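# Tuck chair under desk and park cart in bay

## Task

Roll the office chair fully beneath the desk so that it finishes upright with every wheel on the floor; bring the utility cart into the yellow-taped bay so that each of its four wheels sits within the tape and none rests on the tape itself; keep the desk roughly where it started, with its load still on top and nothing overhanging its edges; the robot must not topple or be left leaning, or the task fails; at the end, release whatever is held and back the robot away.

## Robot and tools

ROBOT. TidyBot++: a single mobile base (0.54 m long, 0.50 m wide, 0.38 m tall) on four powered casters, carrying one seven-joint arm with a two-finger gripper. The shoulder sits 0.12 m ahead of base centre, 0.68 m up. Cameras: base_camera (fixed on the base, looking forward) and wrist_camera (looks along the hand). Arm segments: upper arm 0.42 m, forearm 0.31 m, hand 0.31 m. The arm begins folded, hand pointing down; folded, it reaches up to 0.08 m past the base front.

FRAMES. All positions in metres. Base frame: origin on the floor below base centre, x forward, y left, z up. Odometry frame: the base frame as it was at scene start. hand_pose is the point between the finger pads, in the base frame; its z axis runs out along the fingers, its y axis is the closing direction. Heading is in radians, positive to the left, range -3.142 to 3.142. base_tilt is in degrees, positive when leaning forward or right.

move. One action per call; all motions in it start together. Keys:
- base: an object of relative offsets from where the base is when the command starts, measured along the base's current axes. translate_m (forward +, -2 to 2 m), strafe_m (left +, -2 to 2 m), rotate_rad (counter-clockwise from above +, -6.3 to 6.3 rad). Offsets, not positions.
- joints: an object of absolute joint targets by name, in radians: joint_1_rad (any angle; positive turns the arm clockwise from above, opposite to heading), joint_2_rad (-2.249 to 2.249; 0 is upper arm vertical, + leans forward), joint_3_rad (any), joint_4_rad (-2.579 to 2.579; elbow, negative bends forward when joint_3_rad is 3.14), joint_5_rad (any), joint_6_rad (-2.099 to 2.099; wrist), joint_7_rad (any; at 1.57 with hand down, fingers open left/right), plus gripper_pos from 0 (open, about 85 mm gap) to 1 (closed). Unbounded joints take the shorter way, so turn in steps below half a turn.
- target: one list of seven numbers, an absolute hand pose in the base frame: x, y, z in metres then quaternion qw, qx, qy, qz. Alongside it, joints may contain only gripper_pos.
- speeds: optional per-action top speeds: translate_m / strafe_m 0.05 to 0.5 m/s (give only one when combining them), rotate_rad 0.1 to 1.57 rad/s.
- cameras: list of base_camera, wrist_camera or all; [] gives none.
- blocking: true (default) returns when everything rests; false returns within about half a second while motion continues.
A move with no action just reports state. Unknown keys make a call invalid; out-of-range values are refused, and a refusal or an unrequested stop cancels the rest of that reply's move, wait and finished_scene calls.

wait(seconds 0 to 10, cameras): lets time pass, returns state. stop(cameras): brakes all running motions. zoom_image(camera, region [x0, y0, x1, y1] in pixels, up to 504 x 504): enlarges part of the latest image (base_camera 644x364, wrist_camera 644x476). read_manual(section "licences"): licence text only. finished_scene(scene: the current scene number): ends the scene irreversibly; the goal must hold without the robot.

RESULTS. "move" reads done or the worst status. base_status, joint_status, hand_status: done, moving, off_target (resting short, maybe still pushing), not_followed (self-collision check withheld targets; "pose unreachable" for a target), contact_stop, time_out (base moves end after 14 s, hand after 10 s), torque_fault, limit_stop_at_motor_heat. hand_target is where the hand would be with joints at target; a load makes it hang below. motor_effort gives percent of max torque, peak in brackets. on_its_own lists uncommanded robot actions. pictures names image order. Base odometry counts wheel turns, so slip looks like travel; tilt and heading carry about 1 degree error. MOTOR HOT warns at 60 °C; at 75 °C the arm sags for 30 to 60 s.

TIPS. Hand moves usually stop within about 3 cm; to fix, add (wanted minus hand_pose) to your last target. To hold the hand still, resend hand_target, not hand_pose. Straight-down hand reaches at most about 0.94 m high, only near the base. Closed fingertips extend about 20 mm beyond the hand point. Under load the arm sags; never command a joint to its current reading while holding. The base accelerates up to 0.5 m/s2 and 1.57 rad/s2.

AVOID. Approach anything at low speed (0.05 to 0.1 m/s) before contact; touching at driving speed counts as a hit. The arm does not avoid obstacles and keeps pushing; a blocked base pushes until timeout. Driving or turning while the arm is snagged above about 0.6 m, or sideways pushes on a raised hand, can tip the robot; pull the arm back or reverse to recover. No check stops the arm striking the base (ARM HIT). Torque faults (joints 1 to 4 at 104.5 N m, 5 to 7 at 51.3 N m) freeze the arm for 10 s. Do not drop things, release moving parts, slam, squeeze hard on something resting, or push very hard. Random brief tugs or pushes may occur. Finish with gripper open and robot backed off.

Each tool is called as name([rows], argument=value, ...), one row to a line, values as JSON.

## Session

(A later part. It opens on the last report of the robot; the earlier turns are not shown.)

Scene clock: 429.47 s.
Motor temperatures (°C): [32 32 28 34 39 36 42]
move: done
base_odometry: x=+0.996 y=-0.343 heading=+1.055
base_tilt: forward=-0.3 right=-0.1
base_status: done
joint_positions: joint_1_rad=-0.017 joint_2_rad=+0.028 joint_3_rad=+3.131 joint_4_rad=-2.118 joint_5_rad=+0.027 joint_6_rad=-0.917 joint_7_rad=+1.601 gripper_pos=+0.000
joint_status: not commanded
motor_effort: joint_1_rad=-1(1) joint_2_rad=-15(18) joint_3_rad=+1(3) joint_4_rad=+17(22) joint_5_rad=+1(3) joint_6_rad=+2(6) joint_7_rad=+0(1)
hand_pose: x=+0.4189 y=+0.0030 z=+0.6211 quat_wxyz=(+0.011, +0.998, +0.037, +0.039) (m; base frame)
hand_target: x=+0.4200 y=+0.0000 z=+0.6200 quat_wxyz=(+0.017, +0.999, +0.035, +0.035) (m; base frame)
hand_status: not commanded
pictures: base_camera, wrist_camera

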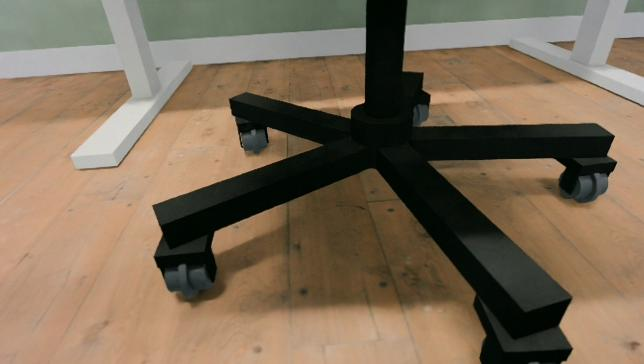

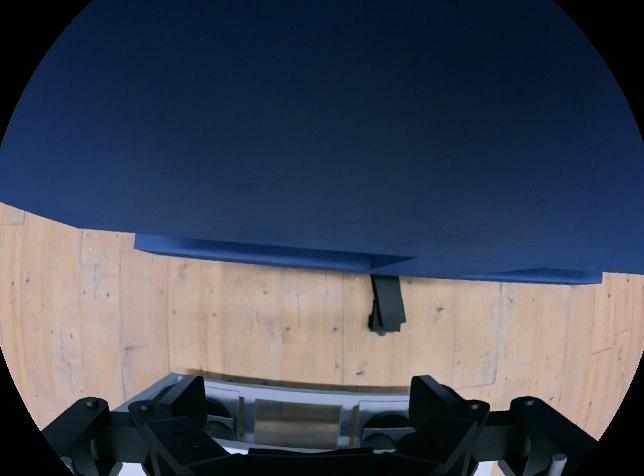

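move(base={"translate_m":-0.05}, cameras=[])

move(base={"strafe_m":-0.13}, cameras=[])

move(base={"translate_m":0.27}, speeds={"translate_m":0.07})

Scene clock: 447.13 s.
Motor temperatures (°C): [32 32 28 34 39 36 42]
move: done
base_odometry: x=+0.972 y=-0.387 heading=+1.055
base_tilt: forward=-0.3 right=-0.1
base_status: done
joint_positions: joint_1_rad=-0.017 joint_2_rad=+0.029 joint_3_rad=+3.131 joint_4_rad=-2.116 joint_5_rad=+0.027 joint_6_rad=-0.917 joint_7_rad=+1.601 gripper_pos=+0.000
joint_status: not commanded
motor_effort: joint_1_rad=-1(2) joint_2_rad=-16(18) joint_3_rad=+0(1) joint_4_rad=+15(17) joint_5_rad=+1(2) joint_6_rad=+1(2) joint_7_rad=+0(1)
hand_pose: x=+0.4199 y=+0.0030 z=+0.6214 quat_wxyz=(+0.011, +0.998, +0.037, +0.040) (m; base frame)
hand_target: x=+0.4200 y=+0.0000 z=+0.6200 quat_wxyz=(+0.017, +0.999, +0.035, +0.035) (m; base frame)
hand_status: not commanded
pictures: none
No camera images: "cameras" was empty.

Scene clock: 448.43 s.
Motor temperatures (°C): [32 32 28 34 39 36 42]
move: done
base_odometry: x=+1.085 y=-0.451 heading=+1.055
base_tilt: forward=-0.3 right=-0.1
base_status: done
joint_positions: joint_1_rad=-0.017 joint_2_rad=+0.029 joint_3_rad=+3.134 joint_4_rad=-2.116 joint_5_rad=+0.027 joint_6_rad=-0.917 joint_7_rad=+1.601 gripper_pos=+0.000
joint_status: not commanded
motor_effort: joint_1_rad=-1(3) joint_2_rad=-15(16) joint_3_rad=+0(2) joint_4_rad=+15(16) joint_5_rad=+1(2) joint_6_rad=+1(1) joint_7_rad=+0(1)
hand_pose: x=+0.4200 y=+0.0021 z=+0.6214 quat_wxyz=(+0.011, +0.999, +0.035, +0.040) (m; base frame)
hand_target: x=+0.4200 y=+0.0000 z=+0.6200 quat_wxyz=(+0.017, +0.999, +0.035, +0.035) (m; base frame)
hand_status: not commanded
pictures: none
No camera images: "cameras" was empty.

Scene clock: 452.80 s.
Motor temperatures (°C): [32 32 28 34 39 36 42]
move: done
base_odometry: x=+1.219 y=-0.216 heading=+1.055
base_tilt: forward=-0.3 right=-0.1
base_status: done
joint_positions: joint_1_rad=-0.017 joint_2_rad=+0.029 joint_3_rad=+3.134 joint_4_rad=-2.118 joint_5_rad=+0.027 joint_6_rad=-0.922 joint_7_rad=+1.601 gripper_pos=+0.000
joint_status: not commanded
motor_effort: joint_1_rad=-1(2) joint_2_rad=-15(17) joint_3_rad=+0(1) joint_4_rad=+15(24) joint_5_rad=+1(2) joint_6_rad=+1(9) joint_7_rad=+0(2)
hand_pose: x=+0.4174 y=+0.0019 z=+0.6207 quat_wxyz=(+0.011, +0.999, +0.035, +0.036) (m; base frame)
hand_target: x=+0.4200 y=+0.0000 z=+0.6200 quat_wxyz=(+0.017, +0.999, +0.035, +0.035) (m; base frame)
hand_status: not commanded
pictures: base_camera, wrist_camera

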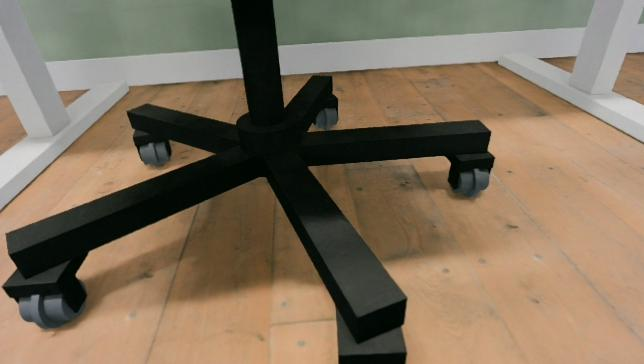

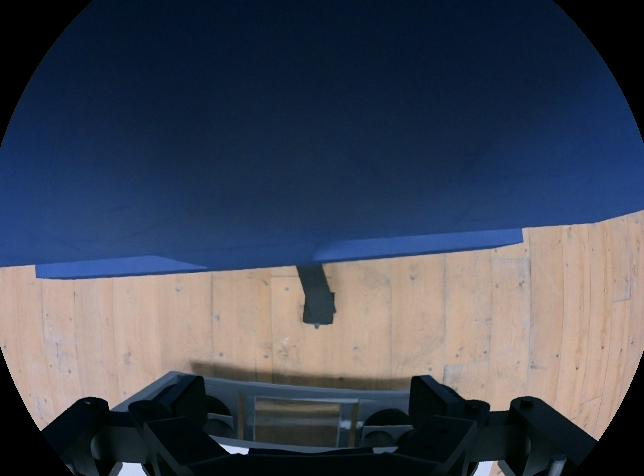

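move(base={"translate_m":-0.05}, cameras=[])

move(base={"strafe_m":0.09}, cameras=[])

move(base={"translate_m":0.2}, speeds={"translate_m":0.06})

Scene clock: 471.23 s.
Motor temperatures (°C): [32 32 28 34 39 36 42]
move: done
base_odometry: x=+1.194 y=-0.259 heading=+1.056
base_tilt: forward=-0.3 right=-0.1
base_status: done
joint_positions: joint_1_rad=-0.017 joint_2_rad=+0.029 joint_3_rad=+3.134 joint_4_rad=-2.118 joint_5_rad=+0.027 joint_6_rad=-0.922 joint_7_rad=+1.601 gripper_pos=+0.000
joint_status: not commanded
motor_effort: joint_1_rad=-1(2) joint_2_rad=-16(18) joint_3_rad=+0(1) joint_4_rad=+15(17) joint_5_rad=+1(2) joint_6_rad=+1(2) joint_7_rad=+0(0)
hand_pose: x=+0.4174 y=+0.0019 z=+0.6206 quat_wxyz=(+0.011, +0.999, +0.035, +0.036) (m; base frame)
hand_target: x=+0.4200 y=+0.0000 z=+0.6200 quat_wxyz=(+0.017, +0.999, +0.035, +0.035) (m; base frame)
hand_status: not commanded
pictures: none
No camera images: "cameras" was empty.

Scene clock: 472.40 s.
Motor temperatures (°C): [32 32 28 34 39 36 42]
move: done
base_odometry: x=+1.115 y=-0.215 heading=+1.056
base_tilt: forward=-0.3 right=-0.1
base_status: done
joint_positions: joint_1_rad=-0.020 joint_2_rad=+0.029 joint_3_rad=+3.134 joint_4_rad=-2.118 joint_5_rad=+0.027 joint_6_rad=-0.922 joint_7_rad=+1.601 gripper_pos=+0.000
joint_status: not commanded
motor_effort: joint_1_rad=-1(2) joint_2_rad=-15(16) joint_3_rad=+0(2) joint_4_rad=+15(16) joint_5_rad=+1(2) joint_6_rad=+1(1) joint_7_rad=+0(1)
hand_pose: x=+0.4174 y=+0.0028 z=+0.6206 quat_wxyz=(+0.011, +0.999, +0.036, +0.036) (m; base frame)
hand_target: x=+0.4200 y=+0.0000 z=+0.6200 quat_wxyz=(+0.017, +0.999, +0.035, +0.035) (m; base frame)
hand_status: not commanded
pictures: none
No camera images: "cameras" was empty.

Scene clock: 476.27 s.
Motor temperatures (°C): [32 32 28 34 39 36 42]
move: done
base_odometry: x=+1.213 y=-0.041 heading=+1.056
base_tilt: forward=-0.3 right=-0.1
base_status: done
joint_positions: joint_1_rad=-0.020 joint_2_rad=-0.016 joint_3_rad=+3.134 joint_4_rad=-2.195 joint_5_rad=+0.027 joint_6_rad=-0.988 joint_7_rad=+1.601 gripper_pos=+0.000
joint_status: not commanded
motor_effort: joint_1_rad=-1(2) joint_2_rad=-1(16) joint_3_rad=+1(4) joint_4_rad=+32(36) joint_5_rad=+0(2) joint_6_rad=+16(20) joint_7_rad=-1(2)
hand_pose: x=+0.3624 y=+0.0010 z=+0.6118 quat_wxyz=(+0.011, +0.999, +0.036, -0.012) (m; base frame)
hand_target: x=+0.4200 y=+0.0000 z=+0.6200 quat_wxyz=(+0.017, +0.999, +0.035, +0.035) (m; base frame)
hand_status: not commanded
pictures: base_camera, wrist_camera

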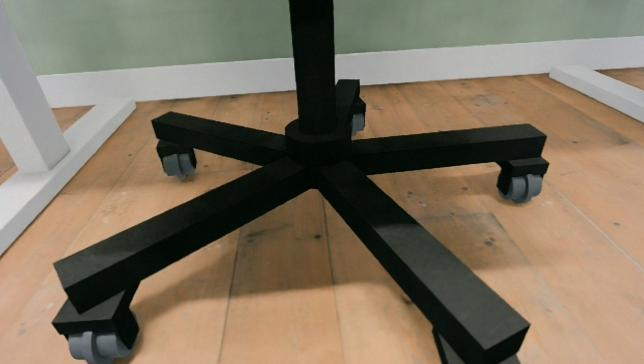

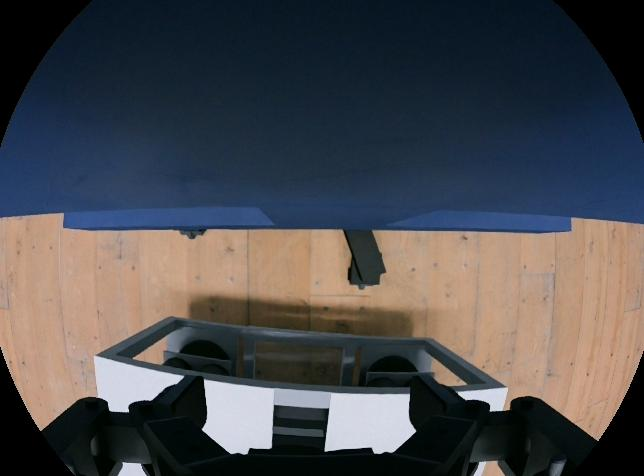

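move(base={"translate_m":-0.6}, speeds={"translate_m":0.15}, cameras=[])

move(joints={"joint_6_rad":0.3})

move(base={"rotate_rad":1.5})

Scene clock: 487.53 s.
Motor temperatures (°C): [32 32 28 34 39 36 42]
move: done
base_odometry: x=+0.918 y=-0.563 heading=+1.056
base_tilt: forward=-0.3 right=-0.1
base_status: done
joint_positions: joint_1_rad=-0.020 joint_2_rad=+0.031 joint_3_rad=+3.136 joint_4_rad=-2.112 joint_5_rad=+0.027 joint_6_rad=-0.932 joint_7_rad=+1.601 gripper_pos=+0.000
joint_status: not commanded
motor_effort: joint_1_rad=-1(3) joint_2_rad=-16(17) joint_3_rad=+0(2) joint_4_rad=+15(31) joint_5_rad=+2(2) joint_6_rad=+1(15) joint_7_rad=+0(1)
hand_pose: x=+0.4171 y=+0.0024 z=+0.6218 quat_wxyz=(+0.011, +0.999, +0.036, +0.033) (m; base frame)
hand_target: x=+0.4200 y=+0.0000 z=+0.6200 quat_wxyz=(+0.017, +0.999, +0.035, +0.035) (m; base frame)
hand_status: not commanded
pictures: none
No camera images: "cameras" was empty.

Scene clock: 489.37 s.
Motor temperatures (°C): [32 32 28 34 39 36 42]
move: done
base_odometry: x=+0.918 y=-0.563 heading=+1.056
base_tilt: forward=-0.3 right=-0.1
base_status: not commanded
joint_positions: joint_1_rad=-0.020 joint_2_rad=+0.031 joint_3_rad=+3.136 joint_4_rad=-2.111 joint_5_rad=+0.027 joint_6_rad=+0.252 joint_7_rad=+1.601 gripper_pos=+0.000
joint_status: all done
motor_effort: joint_1_rad=-1(2) joint_2_rad=-20(21) joint_3_rad=+0(0) joint_4_rad=+21(21) joint_5_rad=+1(2) joint_6_rad=+9(9) joint_7_rad=+0(1)
hand_pose: x=+0.6917 y=+0.0183 z=+0.8349 quat_wxyz=(+0.006, +0.810, +0.035, +0.586) (m; base frame)
hand_target: x=+0.6969 y=+0.0228 z=+0.8447 quat_wxyz=(+0.003, +0.798, +0.038, +0.602) (m; base frame)
hand_status: not commanded
pictures: base_camera, wrist_camera

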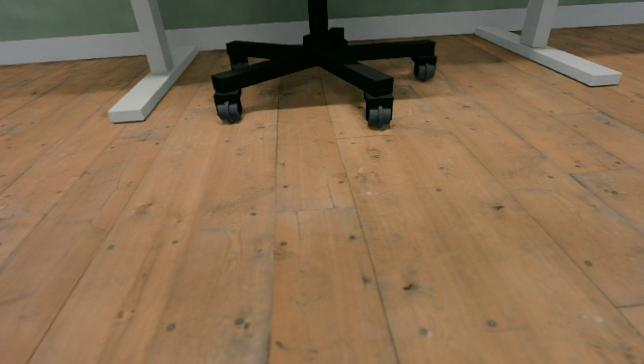

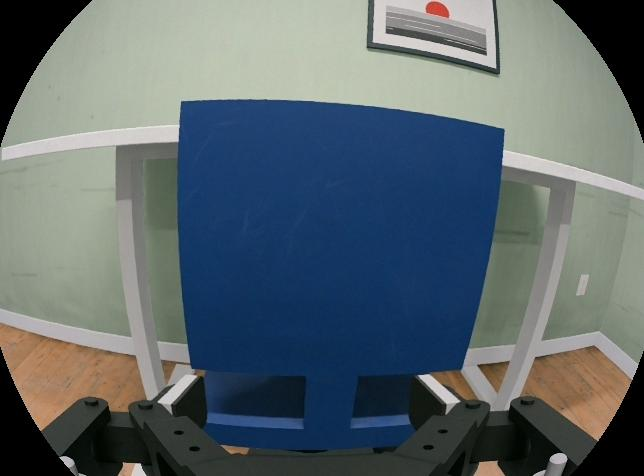

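Scene clock: 491.60 s.
Motor temperatures (°C): [32 32 28 34 39 36 42]
move: done
base_odometry: x=+0.918 y=-0.563 heading=+2.555
base_tilt: forward=-0.3 right=-0.1
base_status: done
joint_positions: joint_1_rad=-0.025 joint_2_rad=+0.031 joint_3_rad=+3.135 joint_4_rad=-2.111 joint_5_rad=+0.027 joint_6_rad=+0.253 joint_7_rad=+1.601 gripper_pos=+0.000
joint_status: not commanded
motor_effort: joint_1_rad=-1(4) joint_2_rad=-20(22) joint_3_rad=+0(3) joint_4_rad=+20(21) joint_5_rad=+1(2) joint_6_rad=+8(9) joint_7_rad=+0(1)
hand_pose: x=+0.6916 y=+0.0220 z=+0.8352 quat_wxyz=(+0.004, +0.809, +0.038, +0.586) (m; base frame)
hand_target: x=+0.6969 y=+0.0228 z=+0.8447 quat_wxyz=(+0.003, +0.798, +0.038, +0.602) (m; base frame)
hand_status: not commanded
pictures: base_camera, wrist_camera

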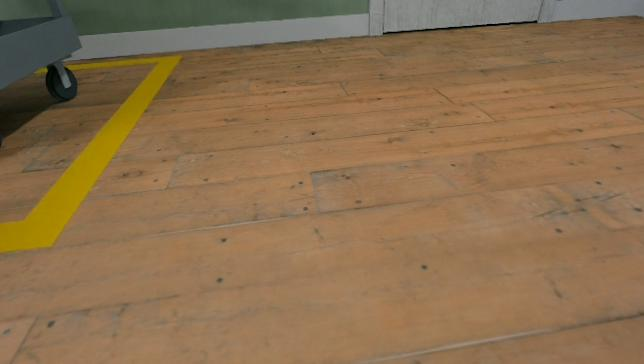

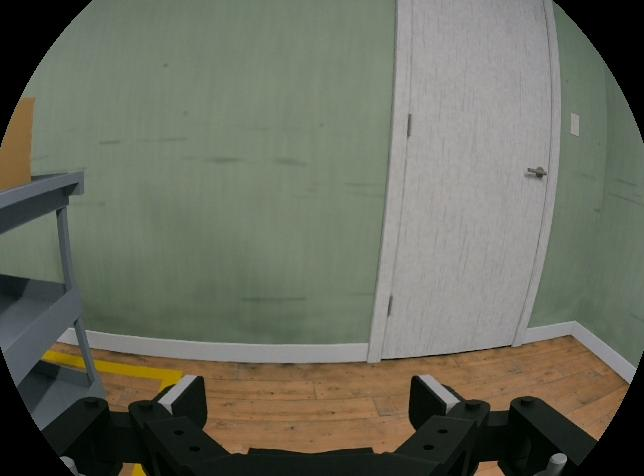

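finished_scene(scene=2)

The scene is finished: the task was done.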